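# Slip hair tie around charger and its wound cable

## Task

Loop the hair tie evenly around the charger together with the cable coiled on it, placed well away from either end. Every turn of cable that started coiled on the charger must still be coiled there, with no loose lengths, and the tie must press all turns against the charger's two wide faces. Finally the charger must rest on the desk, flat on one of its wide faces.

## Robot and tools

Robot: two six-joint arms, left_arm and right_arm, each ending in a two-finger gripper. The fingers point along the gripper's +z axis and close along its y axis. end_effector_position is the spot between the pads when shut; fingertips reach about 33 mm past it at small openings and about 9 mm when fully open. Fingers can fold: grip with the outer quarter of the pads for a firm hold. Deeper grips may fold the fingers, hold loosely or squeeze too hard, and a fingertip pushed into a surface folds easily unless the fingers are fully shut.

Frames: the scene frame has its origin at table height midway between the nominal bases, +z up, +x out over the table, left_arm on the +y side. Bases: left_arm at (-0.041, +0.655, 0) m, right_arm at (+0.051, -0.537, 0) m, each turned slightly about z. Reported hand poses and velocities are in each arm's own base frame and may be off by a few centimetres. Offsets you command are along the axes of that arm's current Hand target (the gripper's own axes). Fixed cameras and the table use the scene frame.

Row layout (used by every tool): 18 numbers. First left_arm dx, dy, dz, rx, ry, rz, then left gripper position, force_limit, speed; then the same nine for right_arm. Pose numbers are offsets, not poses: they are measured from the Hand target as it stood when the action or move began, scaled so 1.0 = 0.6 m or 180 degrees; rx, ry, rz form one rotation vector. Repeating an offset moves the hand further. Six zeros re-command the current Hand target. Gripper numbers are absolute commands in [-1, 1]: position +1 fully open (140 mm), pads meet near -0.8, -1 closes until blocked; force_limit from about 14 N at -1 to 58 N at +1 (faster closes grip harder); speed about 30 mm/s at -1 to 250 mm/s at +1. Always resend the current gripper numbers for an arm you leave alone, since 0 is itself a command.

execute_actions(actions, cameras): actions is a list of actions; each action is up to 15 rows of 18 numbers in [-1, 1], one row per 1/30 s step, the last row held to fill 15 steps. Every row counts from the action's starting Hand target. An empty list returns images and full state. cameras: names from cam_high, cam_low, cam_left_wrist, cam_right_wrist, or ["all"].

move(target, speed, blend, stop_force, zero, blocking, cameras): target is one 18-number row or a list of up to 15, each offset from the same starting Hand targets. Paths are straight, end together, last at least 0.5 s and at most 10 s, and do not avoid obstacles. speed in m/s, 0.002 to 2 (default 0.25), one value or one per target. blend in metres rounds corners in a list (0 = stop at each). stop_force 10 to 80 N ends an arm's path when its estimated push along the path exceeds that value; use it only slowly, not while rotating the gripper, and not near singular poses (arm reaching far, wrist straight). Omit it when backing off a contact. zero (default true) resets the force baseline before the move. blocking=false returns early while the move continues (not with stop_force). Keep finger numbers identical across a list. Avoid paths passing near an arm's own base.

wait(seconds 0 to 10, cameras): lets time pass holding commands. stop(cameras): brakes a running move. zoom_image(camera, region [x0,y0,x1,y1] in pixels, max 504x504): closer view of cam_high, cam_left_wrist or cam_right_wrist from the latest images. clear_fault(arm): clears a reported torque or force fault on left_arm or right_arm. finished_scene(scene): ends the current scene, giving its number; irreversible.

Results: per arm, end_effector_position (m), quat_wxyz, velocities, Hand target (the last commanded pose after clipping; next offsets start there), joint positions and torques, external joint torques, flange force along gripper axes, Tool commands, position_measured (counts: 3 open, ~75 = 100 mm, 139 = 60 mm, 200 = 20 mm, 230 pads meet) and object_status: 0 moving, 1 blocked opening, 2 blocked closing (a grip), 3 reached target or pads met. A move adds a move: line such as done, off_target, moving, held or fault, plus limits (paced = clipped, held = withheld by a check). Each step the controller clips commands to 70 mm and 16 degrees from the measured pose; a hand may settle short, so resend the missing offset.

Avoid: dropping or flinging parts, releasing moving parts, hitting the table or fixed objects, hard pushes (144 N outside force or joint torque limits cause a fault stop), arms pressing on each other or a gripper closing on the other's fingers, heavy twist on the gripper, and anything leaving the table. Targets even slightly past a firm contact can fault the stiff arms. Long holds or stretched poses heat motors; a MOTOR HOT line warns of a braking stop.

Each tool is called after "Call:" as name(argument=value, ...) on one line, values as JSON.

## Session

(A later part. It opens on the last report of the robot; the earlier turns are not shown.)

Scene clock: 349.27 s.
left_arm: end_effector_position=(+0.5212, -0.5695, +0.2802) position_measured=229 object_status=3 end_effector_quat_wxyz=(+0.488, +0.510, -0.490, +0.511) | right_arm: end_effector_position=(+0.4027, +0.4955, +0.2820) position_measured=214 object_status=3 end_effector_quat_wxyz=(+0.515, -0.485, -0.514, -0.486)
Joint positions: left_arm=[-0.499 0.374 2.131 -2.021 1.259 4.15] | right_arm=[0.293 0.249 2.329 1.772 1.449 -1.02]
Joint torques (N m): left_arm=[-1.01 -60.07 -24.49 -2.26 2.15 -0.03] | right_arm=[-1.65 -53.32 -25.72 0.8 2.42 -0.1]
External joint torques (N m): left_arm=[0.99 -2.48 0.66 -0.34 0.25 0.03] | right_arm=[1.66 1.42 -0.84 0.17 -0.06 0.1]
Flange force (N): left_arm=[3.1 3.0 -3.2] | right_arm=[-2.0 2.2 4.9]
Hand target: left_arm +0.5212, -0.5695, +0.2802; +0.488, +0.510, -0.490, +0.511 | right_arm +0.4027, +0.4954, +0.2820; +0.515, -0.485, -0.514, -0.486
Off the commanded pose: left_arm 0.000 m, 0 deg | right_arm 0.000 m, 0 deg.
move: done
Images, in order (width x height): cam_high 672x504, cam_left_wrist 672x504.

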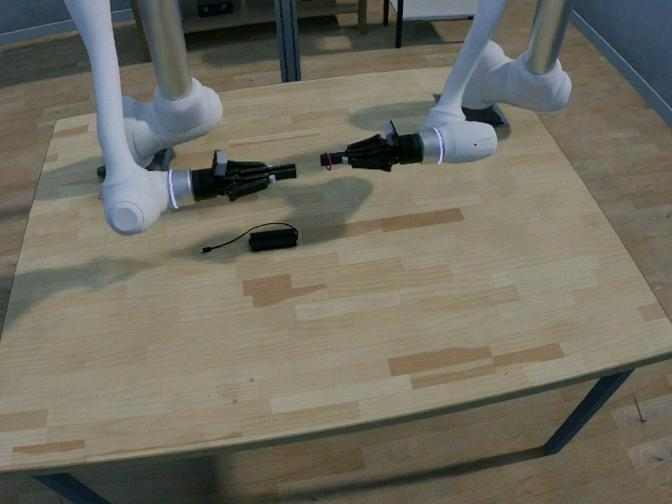

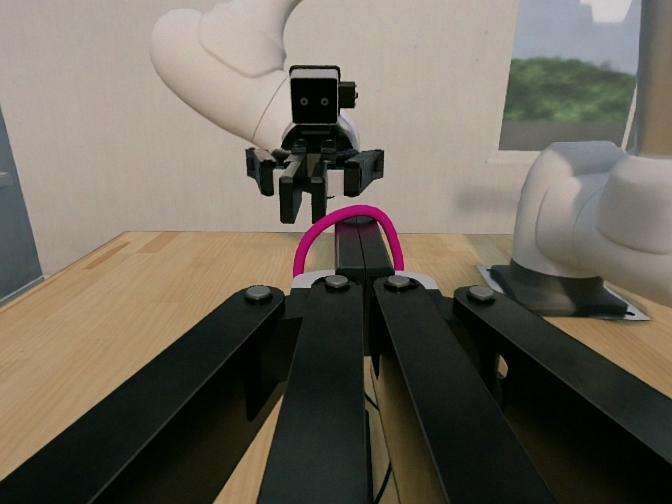

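Call:
move(target=[[0,0,0,0,0,0,-0.4,1,-1,0,0,-0.15,0,0,0,0.17,0.2,-0.5],[0,0,0,0,0,0,-0.4,1,-1,-0.14,-0.05,-0.145,0,-0.5,0,0.17,0.2,-0.5]], speed=[0.2,0.3], blend=[0.03,0], cameras=["cam_left_wrist","cam_right_wrist","cam_high"])

Call:
zoom_image(camera="cam_high", region=[200, 190, 340, 280])

Call:
zoom_image(camera="cam_right_wrist", region=[230, 100, 480, 380])

Scene clock: 357.57 s.
left_arm: end_effector_position=(+0.5212, -0.5695, +0.2802) position_measured=179 object_status=3 end_effector_quat_wxyz=(+0.488, +0.510, -0.490, +0.511) | right_arm: end_effector_position=(+0.3778, +0.4071, +0.1977) position_measured=108 object_status=3 end_effector_quat_wxyz=(-0.001, +0.686, +0.727, +0.001)
Joint positions: left_arm=[-0.499 0.374 2.131 -2.021 1.259 4.15] | right_arm=[0.759 0.079 1.936 0.003 1.124 0.7]
Joint torques (N m): left_arm=[-0.8 -59.95 -24.23 -2.27 2.12 -0.14] | right_arm=[-1.48 -47.76 -36.77 3.91 0 -0.14]
External joint torques (N m): left_arm=[0.81 -2.59 0.44 -0.31 0.28 0.14] | right_arm=[1.49 1.76 -1.09 0.01 -0.05 0.14]
Flange force (N): left_arm=[3.1 3.0 -2.8] | right_arm=[5.4 1.4 0.1]
Hand target: left_arm +0.5212, -0.5695, +0.2802; +0.488, +0.510, -0.490, +0.511 | right_arm +0.3777, +0.4071, +0.1977; -0.001, +0.686, +0.727, +0.001
Off the commanded pose: left_arm 0.000 m, 0 deg | right_arm 0.000 m, 0 deg.
move: done; blend cut to 0 m at target 1
Images, in order (width x height): cam_high 672x504, cam_left_wrist 672x504, cam_right_wrist 672x504.

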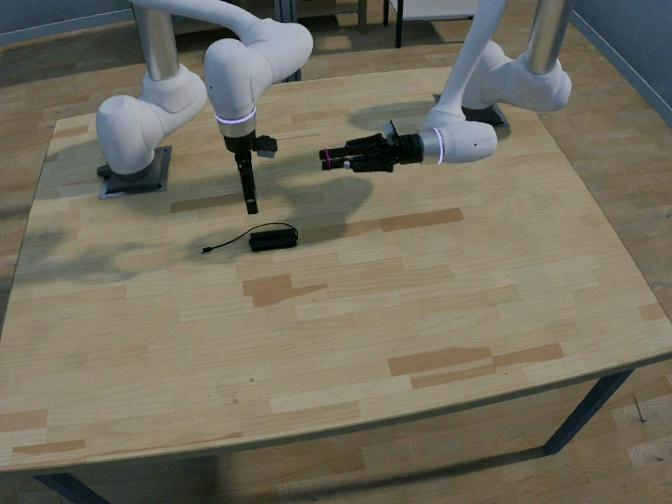

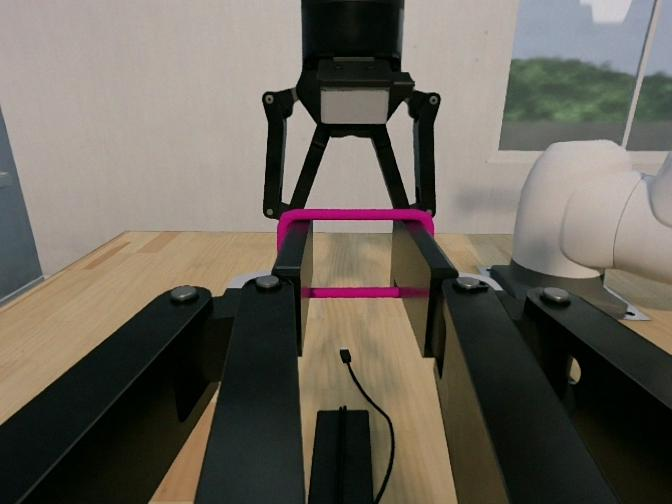

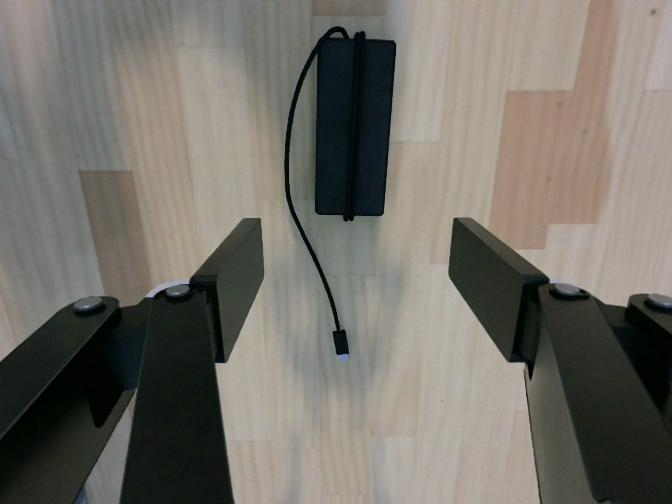

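Scaled by 3.600.

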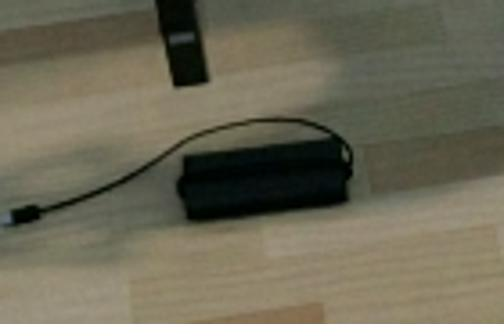

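Scaled by 1.800.

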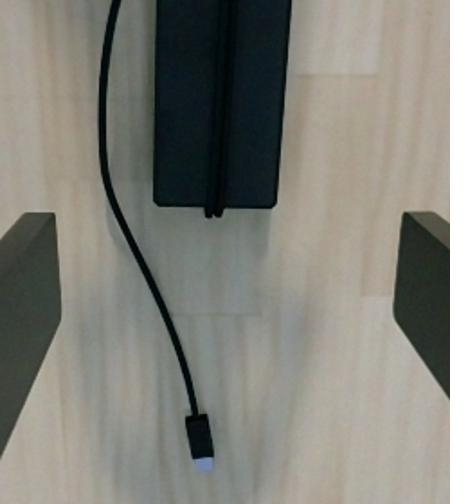

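Call:
move(target=[[0,0,0,0,0,0,-0.4,1,-1,-0.225,-0.008,0.17,0,0,0,-0.46,-1,0],[0,0,0,0,0,0,-0.4,1,-1,-0.225,-0.008,0.234,0,0,0,-0.46,-1,0]], speed=[0.25,0.06], blend=[0.02,0], cameras=["cam_right_wrist"])

Scene clock: 364.73 s.
left_arm: end_effector_position=(+0.5212, -0.5695, +0.2802) position_measured=179 object_status=3 end_effector_quat_wxyz=(+0.488, +0.510, -0.490, +0.511) | right_arm: end_effector_position=(+0.3808, +0.2724, +0.0569) position_measured=187 object_status=3 end_effector_quat_wxyz=(-0.001, +0.686, +0.727, +0.001)
Joint positions: left_arm=[-0.499 0.374 2.131 -2.021 1.259 4.15] | right_arm=[0.545 0.092 2.228 0.004 0.821 0.485]
Joint torques (N m): left_arm=[-1.07 -60.3 -24.09 -2.28 2.11 -0.11] | right_arm=[-1.9 -41.73 -29.88 3.12 0.04 -0.1]
External joint torques (N m): left_arm=[1.27 -2.2 0.51 -0.28 0.28 0.11] | right_arm=[1.86 1.67 -0.81 0.07 -0.08 0.1]
Flange force (N): left_arm=[2.5 2.2 -3.5] | right_arm=[5.8 1.3 1.8]
Hand target: left_arm +0.5212, -0.5695, +0.2802; +0.488, +0.510, -0.490, +0.511 | right_arm +0.3808, +0.2725, +0.0569; -0.001, +0.686, +0.727, +0.001
Off the commanded pose: left_arm 0.000 m, 0 deg | right_arm 0.000 m, 0 deg.
move: done; blend cut to 0.0192 m at target 1
Images, in order (width x height): cam_right_wrist 672x504.

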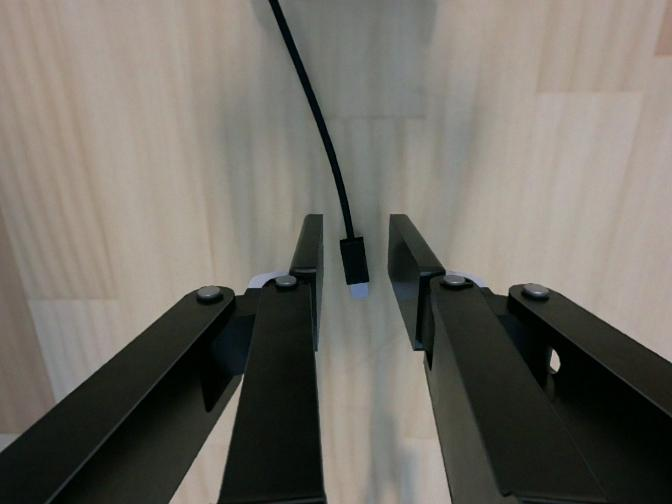

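Call:
move(target=[[0,0,0,0,0,0,-0.4,1,-1,-0.018,0,0.033,0,0,0,-0.46,-1,0],[0,0,0,0,0,0,-0.4,1,-1,-0.018,0,0.033,0,0,0,-1,-0.8,-1],[0,0,0,0,0,0,-0.4,1,-1,0.0,0.04,-0.08,0,0,0,-1,-0.8,-1],[0,0,0,0,0,0,-0.4,1,-1,-0.04,0.05,-0.03,0,0,0,-1,-0.8,-1]], speed=[0.05,0.05,0.06,0.05], cameras=["cam_right_wrist","cam_high","cam_low"])

Call:
zoom_image(camera="cam_high", region=[200, 190, 340, 280])

Call:
zoom_image(camera="cam_low", region=[290, 220, 410, 300])

Scene clock: 372.27 s.
left_arm: end_effector_position=(+0.5212, -0.5695, +0.2802) position_measured=179 object_status=3 end_effector_quat_wxyz=(+0.488, +0.510, -0.490, +0.511) | right_arm: end_effector_position=(+0.4121, +0.2502, +0.0748) position_measured=214 object_status=2 end_effector_quat_wxyz=(-0.001, +0.686, +0.727, +0.001)
Joint positions: left_arm=[-0.499 0.374 2.131 -2.021 1.259 4.15] | right_arm=[0.472 0.089 2.188 0.004 0.864 0.411]
Joint torques (N m): left_arm=[-0.59 -59.99 -24.38 -2.26 2.16 -0.2] | right_arm=[-1.97 -42.5 -30.94 3.3 0.01 -0.09]
External joint torques (N m): left_arm=[0.69 -2.69 0.56 -0.32 0.23 0.2] | right_arm=[2 1.33 -0.96 0.01 -0.04 0.09]
Flange force (N): left_arm=[3.1 3.5 -2.8] | right_arm=[5.7 1.5 0.9]
Hand target: left_arm +0.5212, -0.5695, +0.2802; +0.488, +0.510, -0.490, +0.511 | right_arm +0.4121, +0.2502, +0.0748; -0.001, +0.686, +0.727, +0.001
Off the commanded pose: left_arm 0.000 m, 0 deg | right_arm 0.000 m, 0 deg.
move: done
Images, in order (width x height): cam_high 672x504, cam_low 672x504, cam_right_wrist 672x504.

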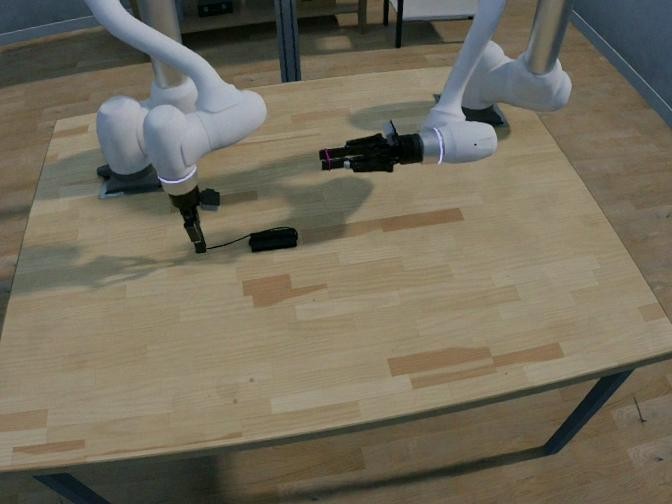

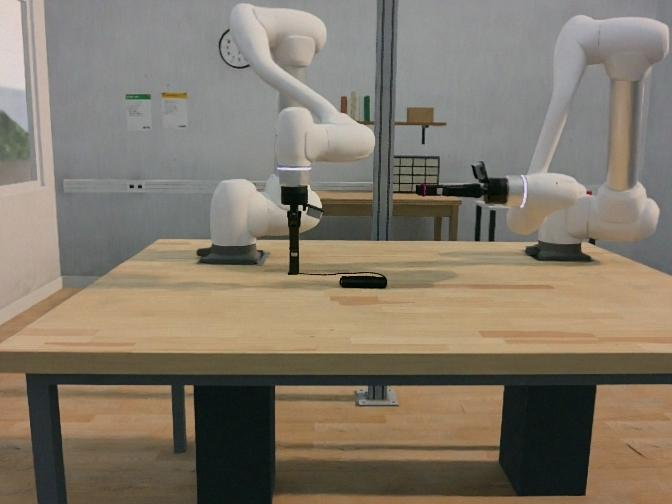

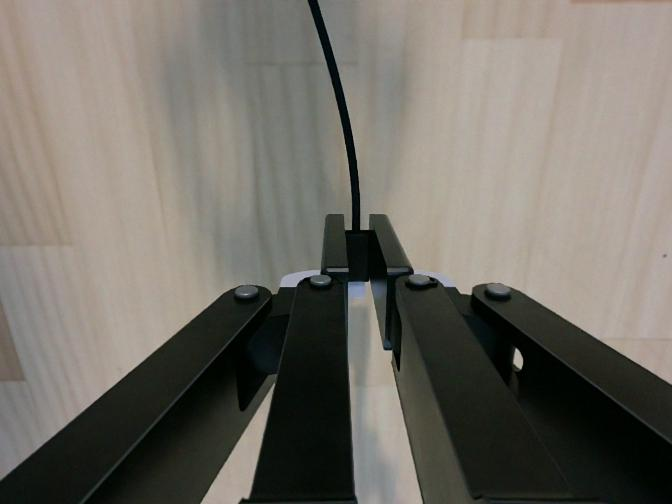

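Scaled by 3.600.

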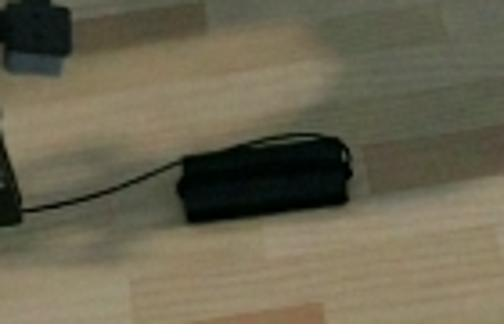

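Scaled by 4.200.

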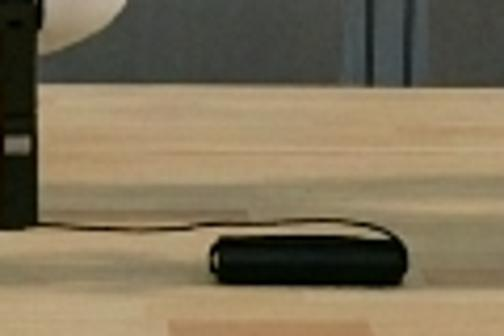

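Call:
move(target=[[0,0,0,0,0,0,-0.4,1,-1,-0.02,0.04,0.0,0,0,0,-1,-0.8,-1],[0,0,0,0,0,0,-0.4,1,-1,-0.025,0.04,0.06,0,0,0,-1,-0.8,-1]], speed=0.05, cameras=["cam_high","cam_right_wrist"])

Call:
zoom_image(camera="cam_high", region=[200, 190, 340, 280])

Scene clock: 376.73 s.
left_arm: end_effector_position=(+0.5212, -0.5695, +0.2802) position_measured=179 object_status=3 end_effector_quat_wxyz=(+0.488, +0.510, -0.490, +0.511) | right_arm: end_effector_position=(+0.4369, +0.2367, +0.0388) position_measured=214 object_status=2 end_effector_quat_wxyz=(-0.001, +0.686, +0.727, +0.001)
Joint positions: left_arm=[-0.499 0.374 2.131 -2.021 1.259 4.15] | right_arm=[0.425 0.159 2.192 0.004 0.789 0.364]
Joint torques (N m): left_arm=[-0.75 -59.93 -24.41 -2.25 2.17 -0.06] | right_arm=[-2.45 -47.88 -28.8 2.76 0.1 -0.04]
External joint torques (N m): left_arm=[0.82 -2.59 0.62 -0.33 0.23 0.06] | right_arm=[2.39 2.21 -0.9 0.33 -0.12 0.04]
Flange force (N): left_arm=[3.2 3.2 -3.0] | right_arm=[6.5 2.5 2.7]
Hand target: left_arm +0.5212, -0.5695, +0.2802; +0.488, +0.510, -0.490, +0.511 | right_arm +0.4369, +0.2367, +0.0388; -0.001, +0.686, +0.727, +0.001
Off the commanded pose: left_arm 0.000 m, 0 deg | right_arm 0.000 m, 0 deg.
move: done
Images, in order (width x height): cam_high 672x504, cam_right_wrist 672x504.

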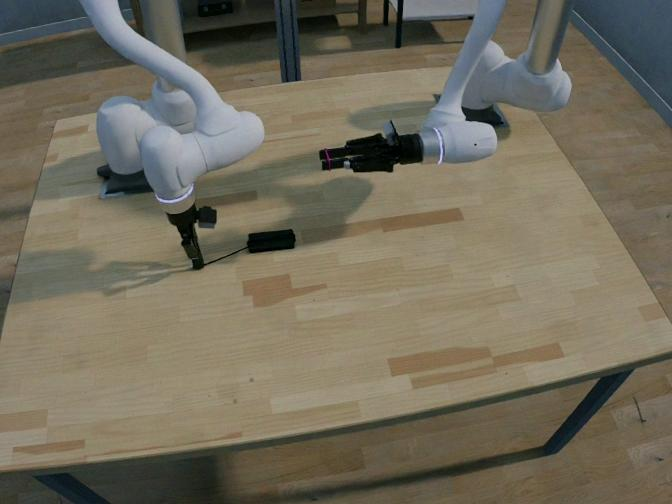

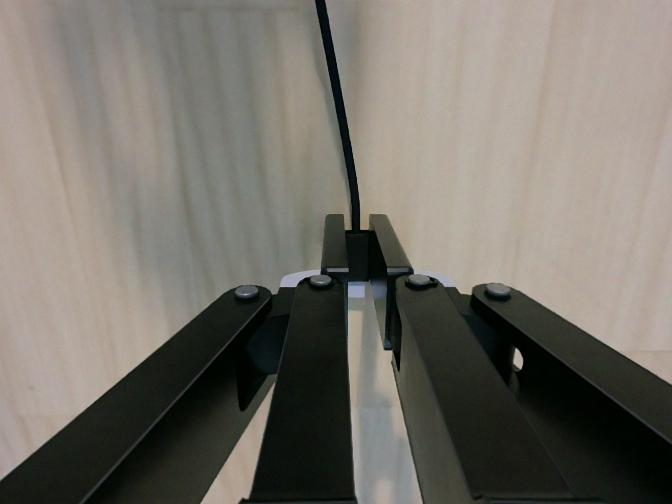

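Scaled by 3.600.

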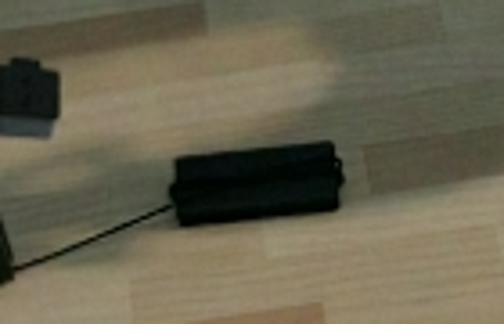

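Call:
move(target=[[0,0,0,0,0,0,-0.4,1,-1,0,0,0,0,0,0,-0.5,-0.8,-1],[0,0,0,0,0,0,-0.4,1,-1,-0.03,0,-0.2,0,0,0,-0.5,-0.8,-1],[0,0,0,0,0,0,-0.4,1,-1,0.28,-0.082,-0.2,0,0,0,0.17,-0.7,-0.3]], speed=[0.1,0.1,0.25], blend=[0,0.02,0], cameras=["cam_right_wrist"])

Scene clock: 383.97 s.
left_arm: end_effector_position=(+0.5212, -0.5695, +0.2802) position_measured=179 object_status=3 end_effector_quat_wxyz=(+0.488, +0.510, -0.490, +0.511) | right_arm: end_effector_position=(+0.3781, +0.4012, +0.1593) position_measured=108 object_status=0 end_effector_quat_wxyz=(-0.001, +0.686, +0.727, +0.001)
Joint positions: left_arm=[-0.499 0.374 2.131 -2.021 1.259 4.15] | right_arm=[0.751 0.104 1.986 0.003 1.05 0.691]
Joint torques (N m): left_arm=[-0.95 -60.16 -24.26 -2.33 2.16 -0.2] | right_arm=[-2.25 -48.91 -35.31 3.72 0 -0.11]
External joint torques (N m): left_arm=[0.96 -2.45 0.43 -0.25 0.24 0.2] | right_arm=[2.25 1.74 -1.11 0.05 -0.04 0.11]
Flange force (N): left_arm=[2.9 2.7 -3.0] | right_arm=[6.4 0.6 0.4]
Hand target: left_arm +0.5212, -0.5695, +0.2802; +0.488, +0.510, -0.490, +0.511 | right_arm +0.3781, +0.4012, +0.1593; -0.001, +0.686, +0.727, +0.001
Off the commanded pose: left_arm 0.000 m, 0 deg | right_arm 0.000 m, 0 deg.
move: done
Images, in order (width x height): cam_right_wrist 672x504.

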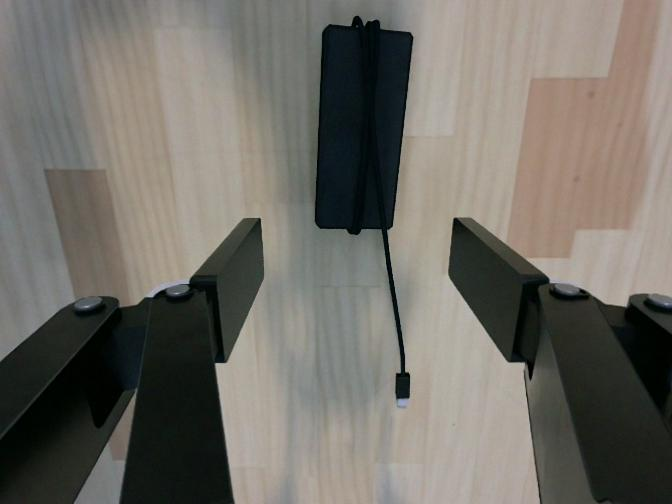

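Call:
move(target=[0,0,0,0,0,0,-0.4,1,-1,-0.02,0.007,0.165,0,0,0.0205,0.17,-0.7,-0.3], speed=0.2, cameras=["cam_right_wrist"])

Scene clock: 387.30 s.
left_arm: end_effector_position=(+0.5212, -0.5695, +0.2802) position_measured=179 object_status=3 end_effector_quat_wxyz=(+0.488, +0.510, -0.490, +0.511) | right_arm: end_effector_position=(+0.3830, +0.3898, +0.0603) position_measured=108 object_status=3 end_effector_quat_wxyz=(-0.001, +0.709, +0.705, +0.001)
Joint positions: left_arm=[-0.499 0.374 2.131 -2.021 1.259 4.15] | right_arm=[0.73 0.2 2.088 0.003 0.852 0.734]
Joint torques (N m): left_arm=[-0.7 -60.29 -23.96 -2.23 2.11 -0.12] | right_arm=[-2.54 -53.95 -30.7 3.21 0.03 -0.07]
External joint torques (N m): left_arm=[0.91 -2.17 0.31 -0.33 0.28 0.12] | right_arm=[2.51 1.93 -0.87 0.06 -0.07 0.07]
Flange force (N): left_arm=[2.5 2.2 -2.7] | right_arm=[6.5 -0.2 1.8]
Hand target: left_arm +0.5212, -0.5695, +0.2802; +0.488, +0.510, -0.490, +0.511 | right_arm +0.3830, +0.3898, +0.0603; -0.001, +0.709, +0.705, +0.001
Off the commanded pose: left_arm 0.000 m, 0 deg | right_arm 0.000 m, 0 deg.
move: done
Images, in order (width x height): cam_right_wrist 672x504.

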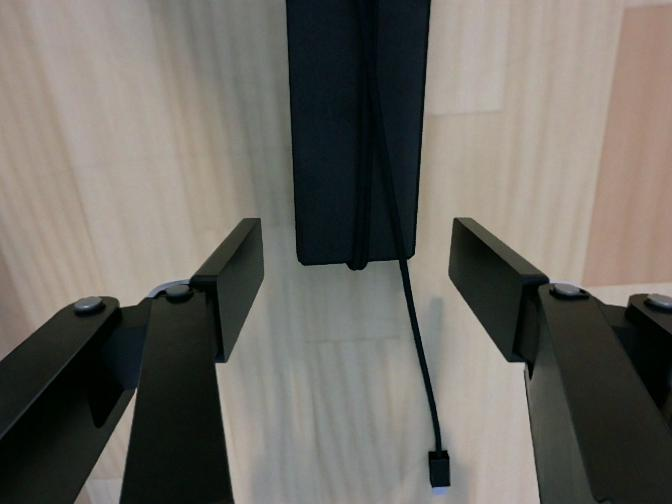

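Call:
move(target=[[0,0,0,0,0,0,-0.4,1,-1,0.014,0,0.038,0,0,0,0.17,-0.7,-0.3],[0,0,0,0,0,0,-0.4,1,-1,0.014,0,0.038,0,0,0,-1,-0.3,-0.9]], speed=0.06)

Call:
wait(seconds=0.8)

Call:
move(target=[0,0,0,0,0,0,-0.4,1,-1,0,0,-0.2,0,0,0,-1,-0.3,-0.9], speed=0.1, cameras=["all"])

Call:
zoom_image(camera="cam_low", region=[300, 170, 450, 290])

Scene clock: 392.40 s.
left_arm: end_effector_position=(+0.5212, -0.5695, +0.2802) position_measured=179 object_status=3 end_effector_quat_wxyz=(+0.488, +0.510, -0.490, +0.511) | right_arm: end_effector_position=(+0.3830, +0.3983, +0.0375) position_measured=146 object_status=2 end_effector_quat_wxyz=(-0.001, +0.709, +0.705, +0.001)
Joint positions: left_arm=[-0.499 0.374 2.131 -2.021 1.259 4.15] | right_arm=[0.741 0.237 2.094 0.003 0.809 0.745]
Joint torques (N m): left_arm=[-0.66 -59.89 -24.17 -2.28 2.05 -0.12] | right_arm=[-1.15 -52.34 -27.61 3.61 -0.52 -0.12]
External joint torques (N m): left_arm=[0.72 -2.84 0.13 -0.33 0.36 0.11] | right_arm=[1.16 -2.48 -2.81 -0.47 0.47 0.12]
Flange force (N): left_arm=[3.6 2.8 -2.6] | right_arm=[3.2 -0.2 -6.2]
Hand target: left_arm +0.5212, -0.5695, +0.2802; +0.488, +0.510, -0.490, +0.511 | right_arm +0.3830, +0.3983, +0.0375; -0.001, +0.709, +0.705, +0.001
Off the commanded pose: left_arm 0.000 m, 0 deg | right_arm 0.000 m, 0 deg.
move: done

Scene clock: 393.20 s.
left_arm: end_effector_position=(+0.5212, -0.5695, +0.2802) position_measured=179 object_status=3 end_effector_quat_wxyz=(+0.488, +0.510, -0.490, +0.511) | right_arm: end_effector_position=(+0.3830, +0.3983, +0.0375) position_measured=146 object_status=2 end_effector_quat_wxyz=(-0.001, +0.709, +0.705, +0.001)
Joint positions: left_arm=[-0.499 0.374 2.131 -2.021 1.259 4.15] | right_arm=[0.741 0.237 2.094 0.003 0.809 0.745]
Joint torques (N m): left_arm=[-0.76 -60.52 -24.12 -2.29 2.07 -0.12] | right_arm=[-0.92 -52.16 -27.85 3.56 -0.47 -0.07]
External joint torques (N m): left_arm=[0.64 -2.02 0.31 -0.3 0.33 0.12] | right_arm=[0.88 -2.23 -2.49 -0.42 0.42 0.07]
Flange force (N): left_arm=[2.3 2.3 -2.2] | right_arm=[2.6 0.0 -5.5]
Hand target: left_arm +0.5212, -0.5695, +0.2802; +0.488, +0.510, -0.490, +0.511 | right_arm +0.3830, +0.3983, +0.0375; -0.001, +0.709, +0.705, +0.001
Tool commands: left_gripper/position=-0.4 left_gripper/force_limit=+1.0 left_gripper/speed=-1.0 right_gripper/position=-1.0 right_gripper/force_limit=-0.3 right_gripper/speed=-0.9
Off the commanded pose: left_arm 0.000 m, 0 deg | right_arm 0.000 m, 0 deg.
wait: 0.80 s; at rest by 0.17 s

Scene clock: 394.70 s.
left_arm: end_effector_position=(+0.5212, -0.5695, +0.2802) position_measured=179 object_status=3 end_effector_quat_wxyz=(+0.488, +0.510, -0.490, +0.511) | right_arm: end_effector_position=(+0.3830, +0.3979, +0.1575) position_measured=146 object_status=2 end_effector_quat_wxyz=(-0.001, +0.709, +0.705, +0.001)
Joint positions: left_arm=[-0.499 0.374 2.131 -2.021 1.259 4.15] | right_arm=[0.74 0.107 1.986 0.003 1.046 0.745]
Joint torques (N m): left_arm=[-0.59 -59.9 -23.65 -2.26 2.14 -0.06] | right_arm=[-2.08 -50.54 -36.67 3.78 -0.05 -0.09]
External joint torques (N m): left_arm=[0.66 -2.75 -0.39 -0.35 0.26 0.06] | right_arm=[2.08 3.25 0.34 -0.02 0.01 0.09]
Flange force (N): left_arm=[3.9 1.9 -1.9] | right_arm=[6.1 0.3 3.2]
Hand target: left_arm +0.5212, -0.5695, +0.2802; +0.488, +0.510, -0.490, +0.511 | right_arm +0.3830, +0.3979, +0.1575; -0.001, +0.709, +0.705, +0.001
Off the commanded pose: left_arm 0.000 m, 0 deg | right_arm 0.000 m, 0 deg.
move: done

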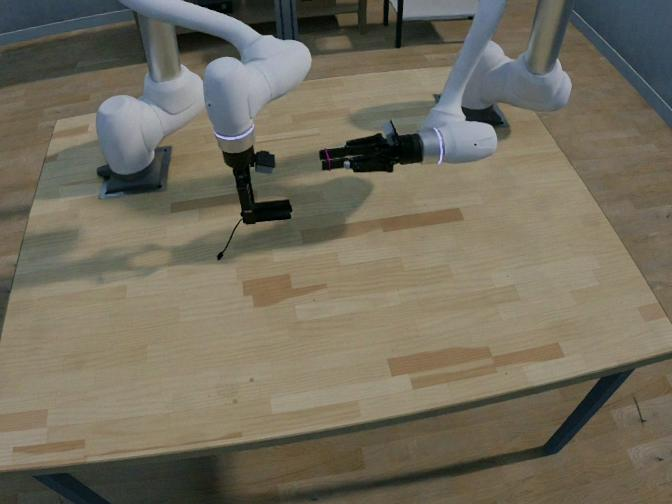

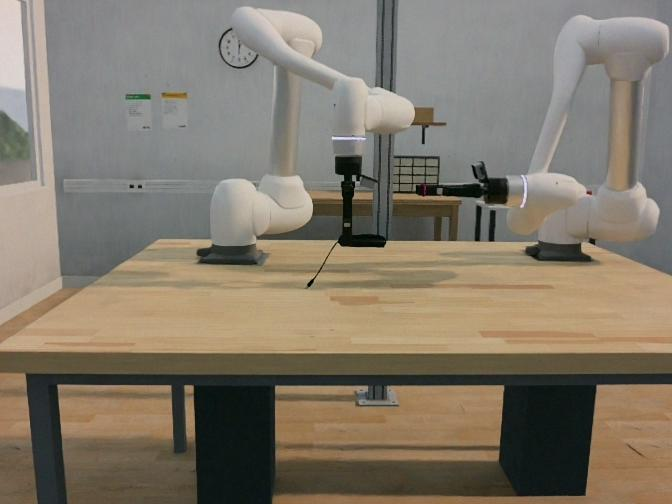

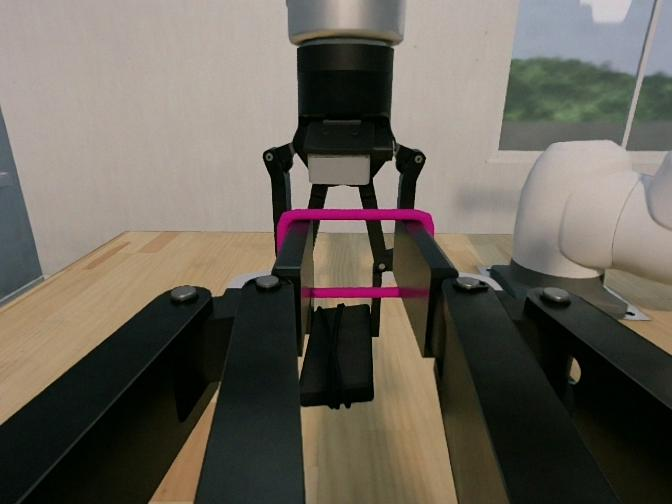

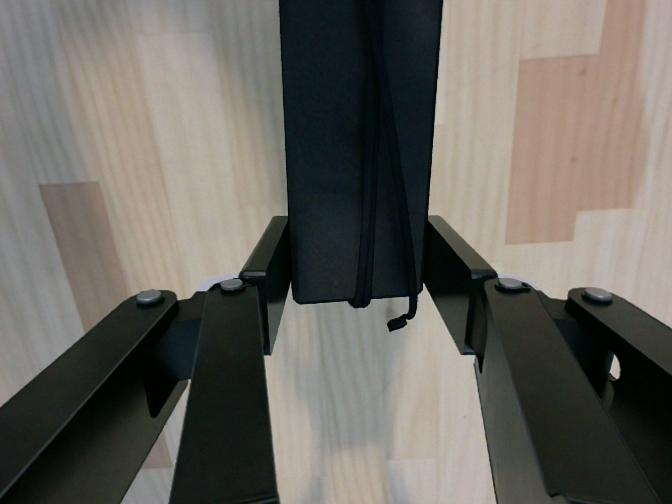

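Scaled by 3.360.

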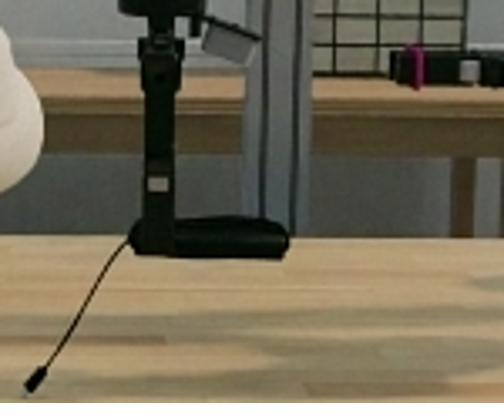

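Call:
move(target=[0,0,0,0,0,0,-0.4,1,-1,0,0,-0.2375,0,0,-0.0195,-1,-0.3,-0.9], speed=0.15)

Call:
move(target=[-0.0233,-0.0117,0.0,0,0.111,0,-0.016,1,-1,0,0,0,0,0,0,-1,-0.3,-0.9], speed=0.15, cameras=["all"])

Call:
zoom_image(camera="cam_low", region=[310, 130, 490, 250])

Call:
zoom_image(camera="cam_high", region=[220, 110, 400, 220])

Call:
zoom_image(camera="cam_left_wrist", region=[216, 100, 476, 320])

Scene clock: 415.53 s.
left_arm: end_effector_position=(+0.5212, -0.5695, +0.2802) position_measured=179 object_status=3 end_effector_quat_wxyz=(+0.488, +0.510, -0.490, +0.511) | right_arm: end_effector_position=(+0.3830, +0.3974, +0.3000) position_measured=146 object_status=2 end_effector_quat_wxyz=(-0.001, +0.687, +0.726, +0.001)
Joint positions: left_arm=[-0.499 0.374 2.131 -2.021 1.259 4.15] | right_arm=[0.74 0.015 1.809 0.002 1.316 0.684]
Joint torques (N m): left_arm=[-0.98 -60.46 -24.02 -2.29 2.17 -0.06] | right_arm=[-2.06 -44.66 -41.01 4.31 -0.03 -0.04]
External joint torques (N m): left_arm=[0.9 -2.11 0.25 -0.29 0.23 0.06] | right_arm=[2.05 2.45 0.36 -0.1 -0.01 0.04]
Flange force (N): left_arm=[2.7 2.0 -2.6] | right_arm=[5.2 0.1 1.6]
Hand target: left_arm +0.5212, -0.5695, +0.2802; +0.488, +0.510, -0.490, +0.511 | right_arm +0.3831, +0.3975, +0.3000; -0.001, +0.687, +0.726, +0.001
Off the commanded pose: left_arm 0.000 m, 0 deg | right_arm 0.000 m, 0 deg.
move: done

Scene clock: 417.03 s.
left_arm: end_effector_position=(+0.5283, -0.5692, +0.2663) position_measured=132 object_status=3 end_effector_quat_wxyz=(+0.566, +0.413, -0.398, +0.592) | right_arm: end_effector_position=(+0.3831, +0.3975, +0.3000) position_measured=146 object_status=2 end_effector_quat_wxyz=(-0.001, +0.687, +0.726, +0.001)
Joint positions: left_arm=[-0.522 0.599 2.128 -2.215 1.681 4.366] | right_arm=[0.74 0.015 1.809 0.002 1.316 0.684]
Joint torques (N m): left_arm=[-1.2 -71.8 -15.86 -1.71 2.24 -0.16] | right_arm=[-2.45 -45.18 -40.96 4.22 -0.03 -0.13]
External joint torques (N m): left_arm=[1.2 -3.65 0.2 -0.28 0.25 0.16] | right_arm=[2.48 2.78 0.33 -0.01 -0.01 0.13]
Flange force (N): left_arm=[6.6 2.1 -0.9] | right_arm=[6.4 -0.1 1.7]
Hand target: left_arm +0.5283, -0.5692, +0.2663; +0.566, +0.413, -0.398, +0.592 | right_arm +0.3831, +0.3975, +0.3000; -0.001, +0.687, +0.726, +0.001
Off the commanded pose: left_arm 0.000 m, 0 deg | right_arm 0.000 m, 0 deg.
move: done

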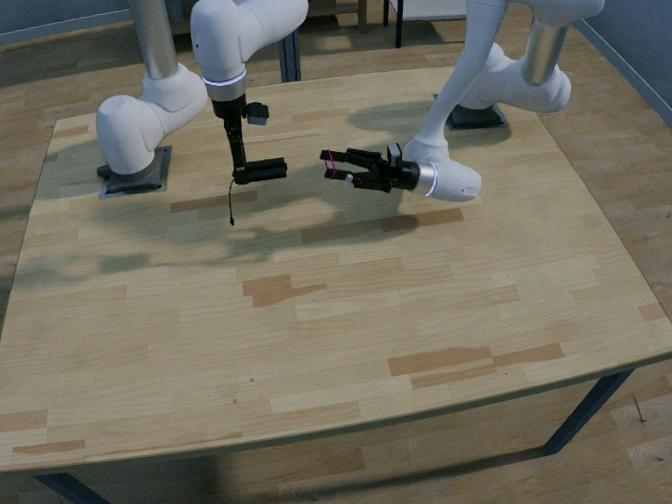

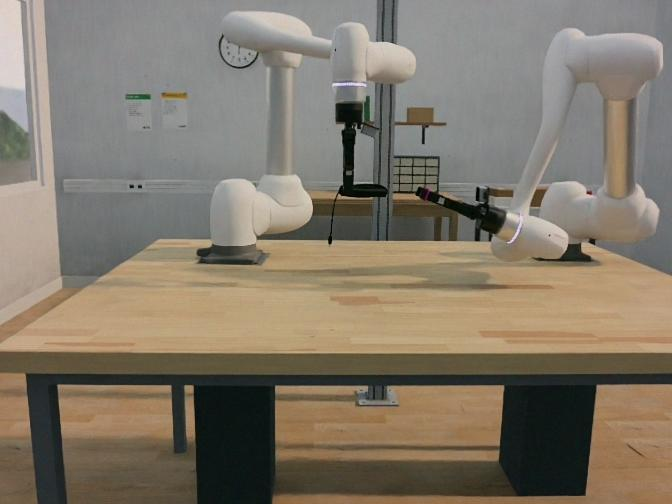

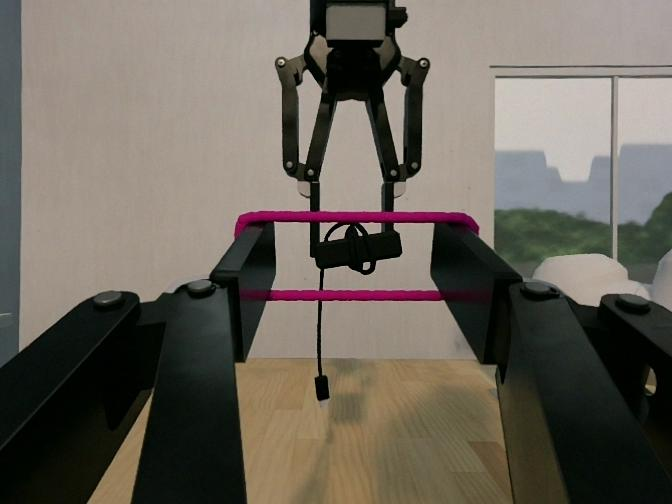

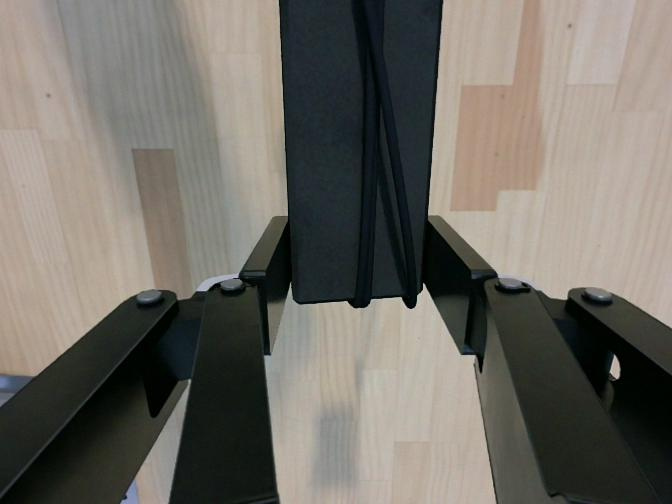

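Scaled by 2.800.

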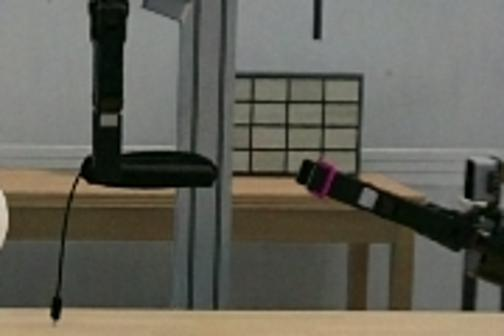

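Scaled by 2.800.

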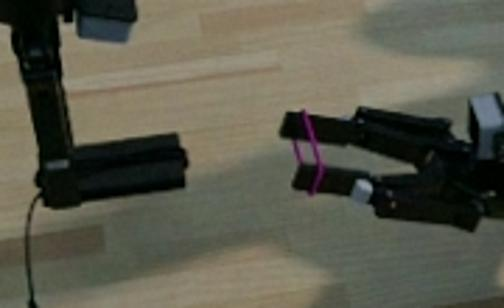

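Scaled by 1.938.

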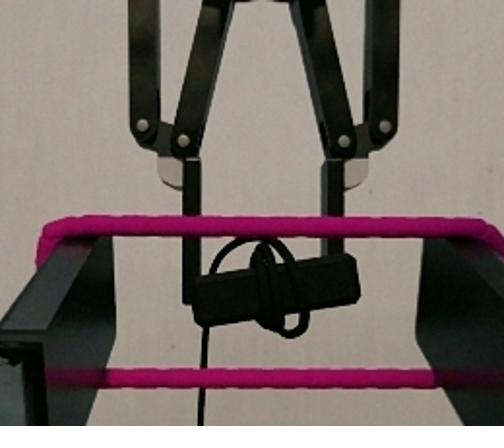

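Call:
move(target=[-0.038,0.01,0.119,0,0,-0.05,-0.016,1,-1,0,0,0,0,0,0,-1,-0.3,-0.9], speed=0.08, cameras=["all"])

Call:
zoom_image(camera="cam_low", region=[330, 160, 450, 230])

Call:
zoom_image(camera="cam_high", region=[220, 130, 370, 210])

Call:
zoom_image(camera="cam_left_wrist", region=[216, 100, 476, 320])

Scene clock: 424.70 s.
left_arm: end_effector_position=(+0.5254, -0.6443, +0.2692) position_measured=132 object_status=3 end_effector_quat_wxyz=(+0.611, +0.443, -0.364, +0.546) | right_arm: end_effector_position=(+0.3831, +0.3975, +0.3000) position_measured=146 object_status=2 end_effector_quat_wxyz=(-0.001, +0.687, +0.726, +0.001)
Joint positions: left_arm=[-0.631 0.622 2.059 -2.314 1.616 4.203] | right_arm=[0.74 0.015 1.809 0.002 1.316 0.684]
Joint torques (N m): left_arm=[-0.75 -75.97 -18.33 -1.96 2.21 -0.08] | right_arm=[-2.01 -45.12 -41.1 4.25 -0.05 -0.06]
External joint torques (N m): left_arm=[0.92 -3.77 0.62 -0.26 0.27 0.08] | right_arm=[2.07 2.58 0.43 -0.03 0.01 0.06]
Flange force (N): left_arm=[6.1 4.0 -1.4] | right_arm=[5.4 0.1 1.7]
Hand target: left_arm +0.5254, -0.6443, +0.2692; +0.611, +0.443, -0.364, +0.546 | right_arm +0.3831, +0.3975, +0.3000; -0.001, +0.687, +0.726, +0.001
Off the commanded pose: left_arm 0.000 m, 0 deg | right_arm 0.000 m, 0 deg.
move: done

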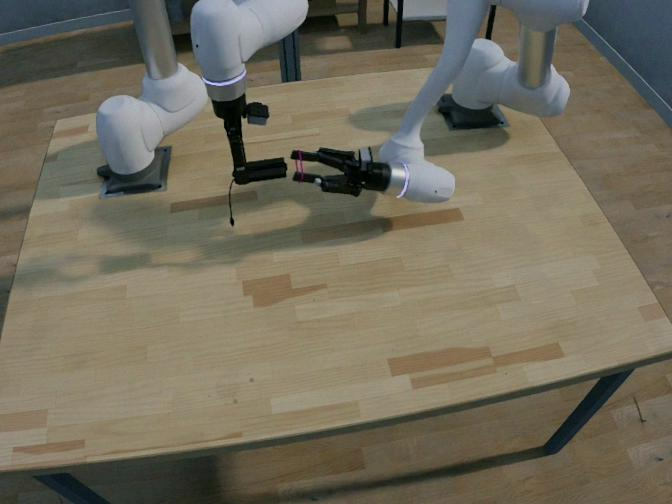

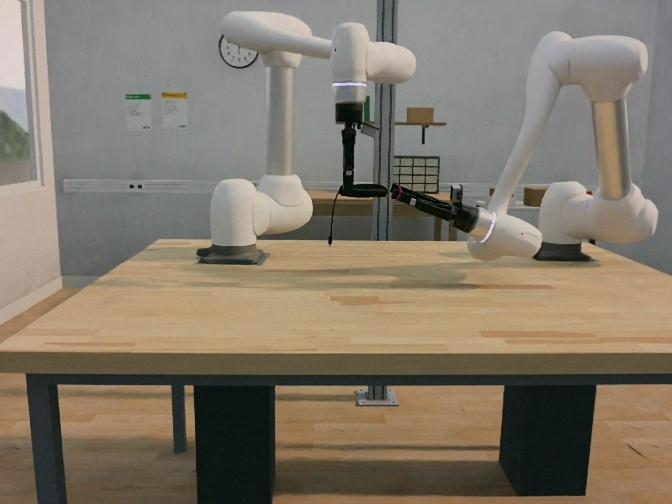

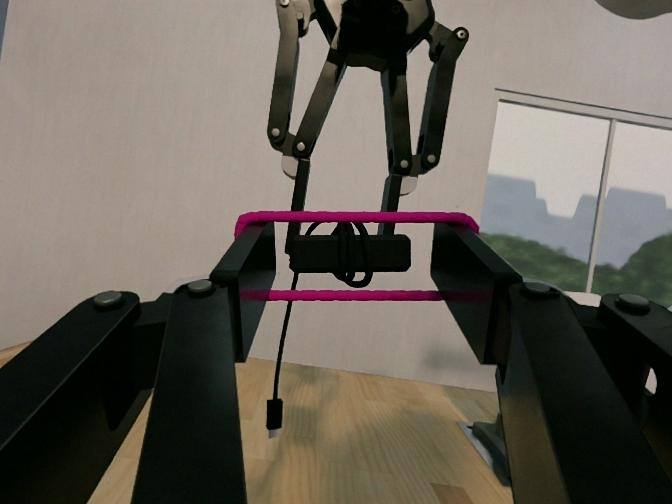

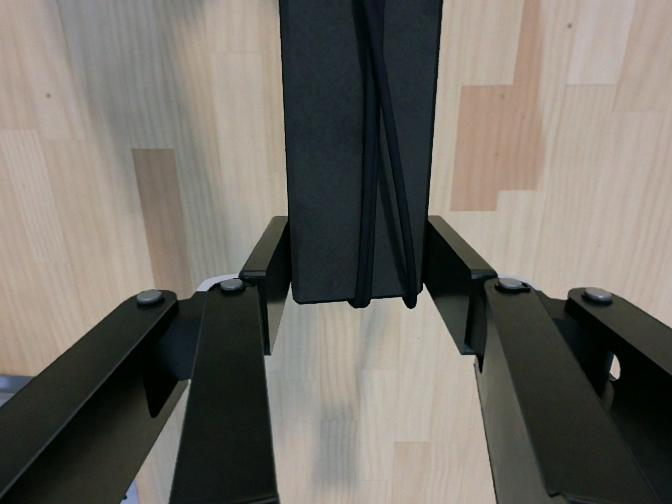

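Scaled by 4.200.

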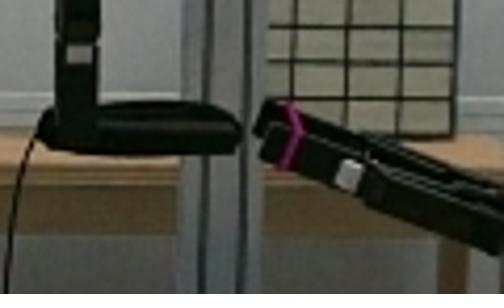

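Scaled by 3.360.

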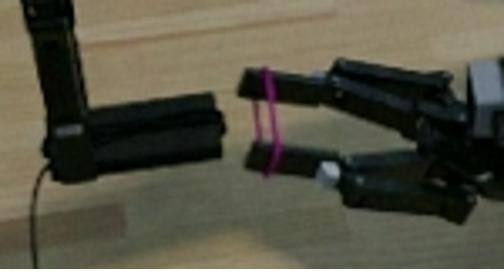

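Scaled by 1.938.

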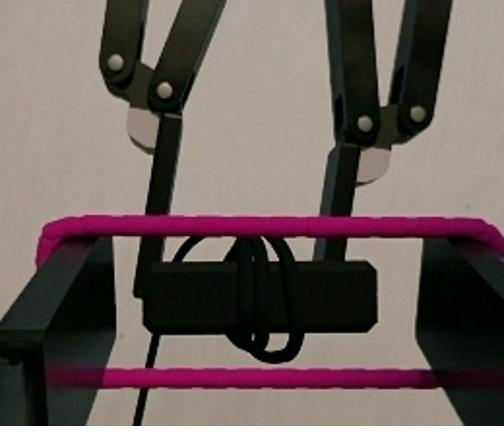

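Call:
move(target=[-0.0117,-0.0018,0.0418,0,0,0,-0.016,1,-1,0,0,0,0,0,0,-1,-0.3,-0.9], speed=0.04, cameras=["cam_low","cam_high","cam_left_wrist"])

Call:
zoom_image(camera="cam_low", region=[330, 160, 450, 230])

Call:
zoom_image(camera="cam_high", region=[220, 130, 370, 210])

Call:
zoom_image(camera="cam_left_wrist", region=[216, 100, 476, 320])

Scene clock: 433.40 s.
left_arm: end_effector_position=(+0.5265, -0.6703, +0.2711) position_measured=132 object_status=3 end_effector_quat_wxyz=(+0.611, +0.443, -0.364, +0.546) | right_arm: end_effector_position=(+0.3831, +0.3975, +0.3000) position_measured=146 object_status=2 end_effector_quat_wxyz=(-0.001, +0.687, +0.726, +0.001)
Joint positions: left_arm=[-0.664 0.632 2.028 -2.344 1.591 4.198] | right_arm=[0.74 0.015 1.809 0.002 1.316 0.684]
Joint torques (N m): left_arm=[-0.53 -77.7 -19.26 -2.04 2.19 -0.07] | right_arm=[-2.4 -44.94 -40.92 4.3 -0.04 -0.03]
External joint torques (N m): left_arm=[0.5 -3.96 0.19 -0.35 0.29 0.08] | right_arm=[2.33 3.45 0.47 -0.11 -0.01 0.03]
Flange force (N): left_arm=[6.0 3.8 -0.6] | right_arm=[6.6 0.8 2.2]
Hand target: left_arm +0.5265, -0.6703, +0.2711; +0.611, +0.443, -0.364, +0.546 | right_arm +0.3831, +0.3975, +0.3000; -0.001, +0.687, +0.726, +0.001
Off the commanded pose: left_arm 0.000 m, 0 deg | right_arm 0.000 m, 0 deg.
move: done
Images, in order (width x height): cam_high 672x504, cam_low 672x504, cam_left_wrist 672x504.

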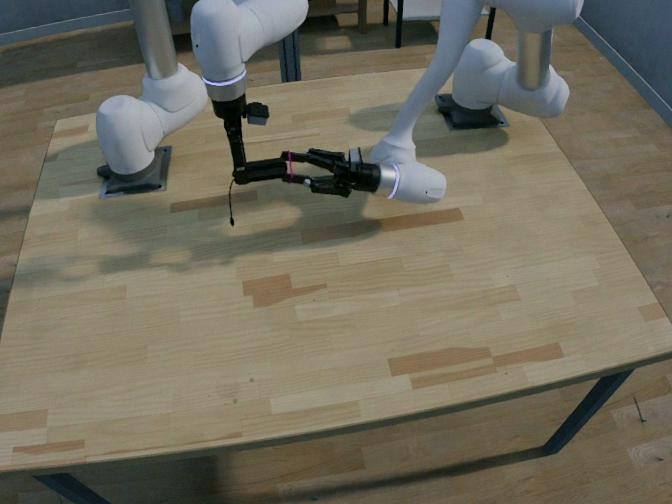

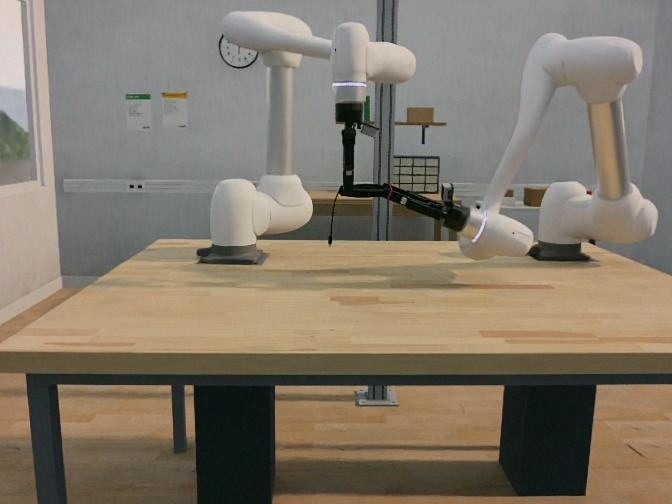

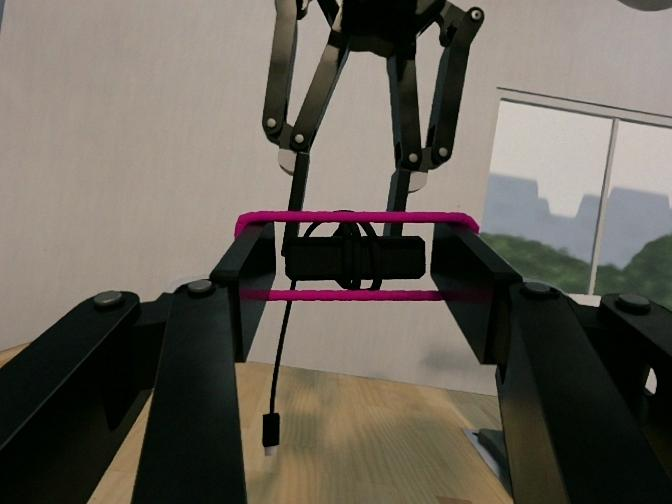

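Scaled by 4.200.

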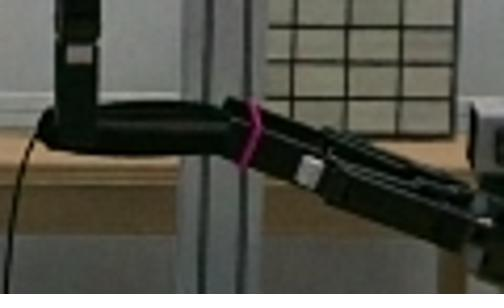

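Scaled by 3.360.

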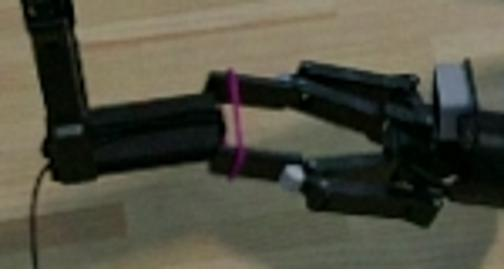

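Scaled by 1.938.

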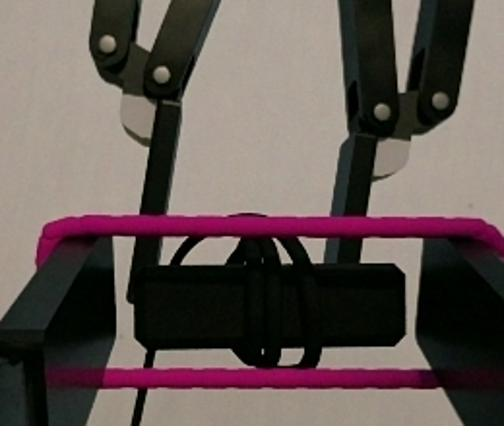

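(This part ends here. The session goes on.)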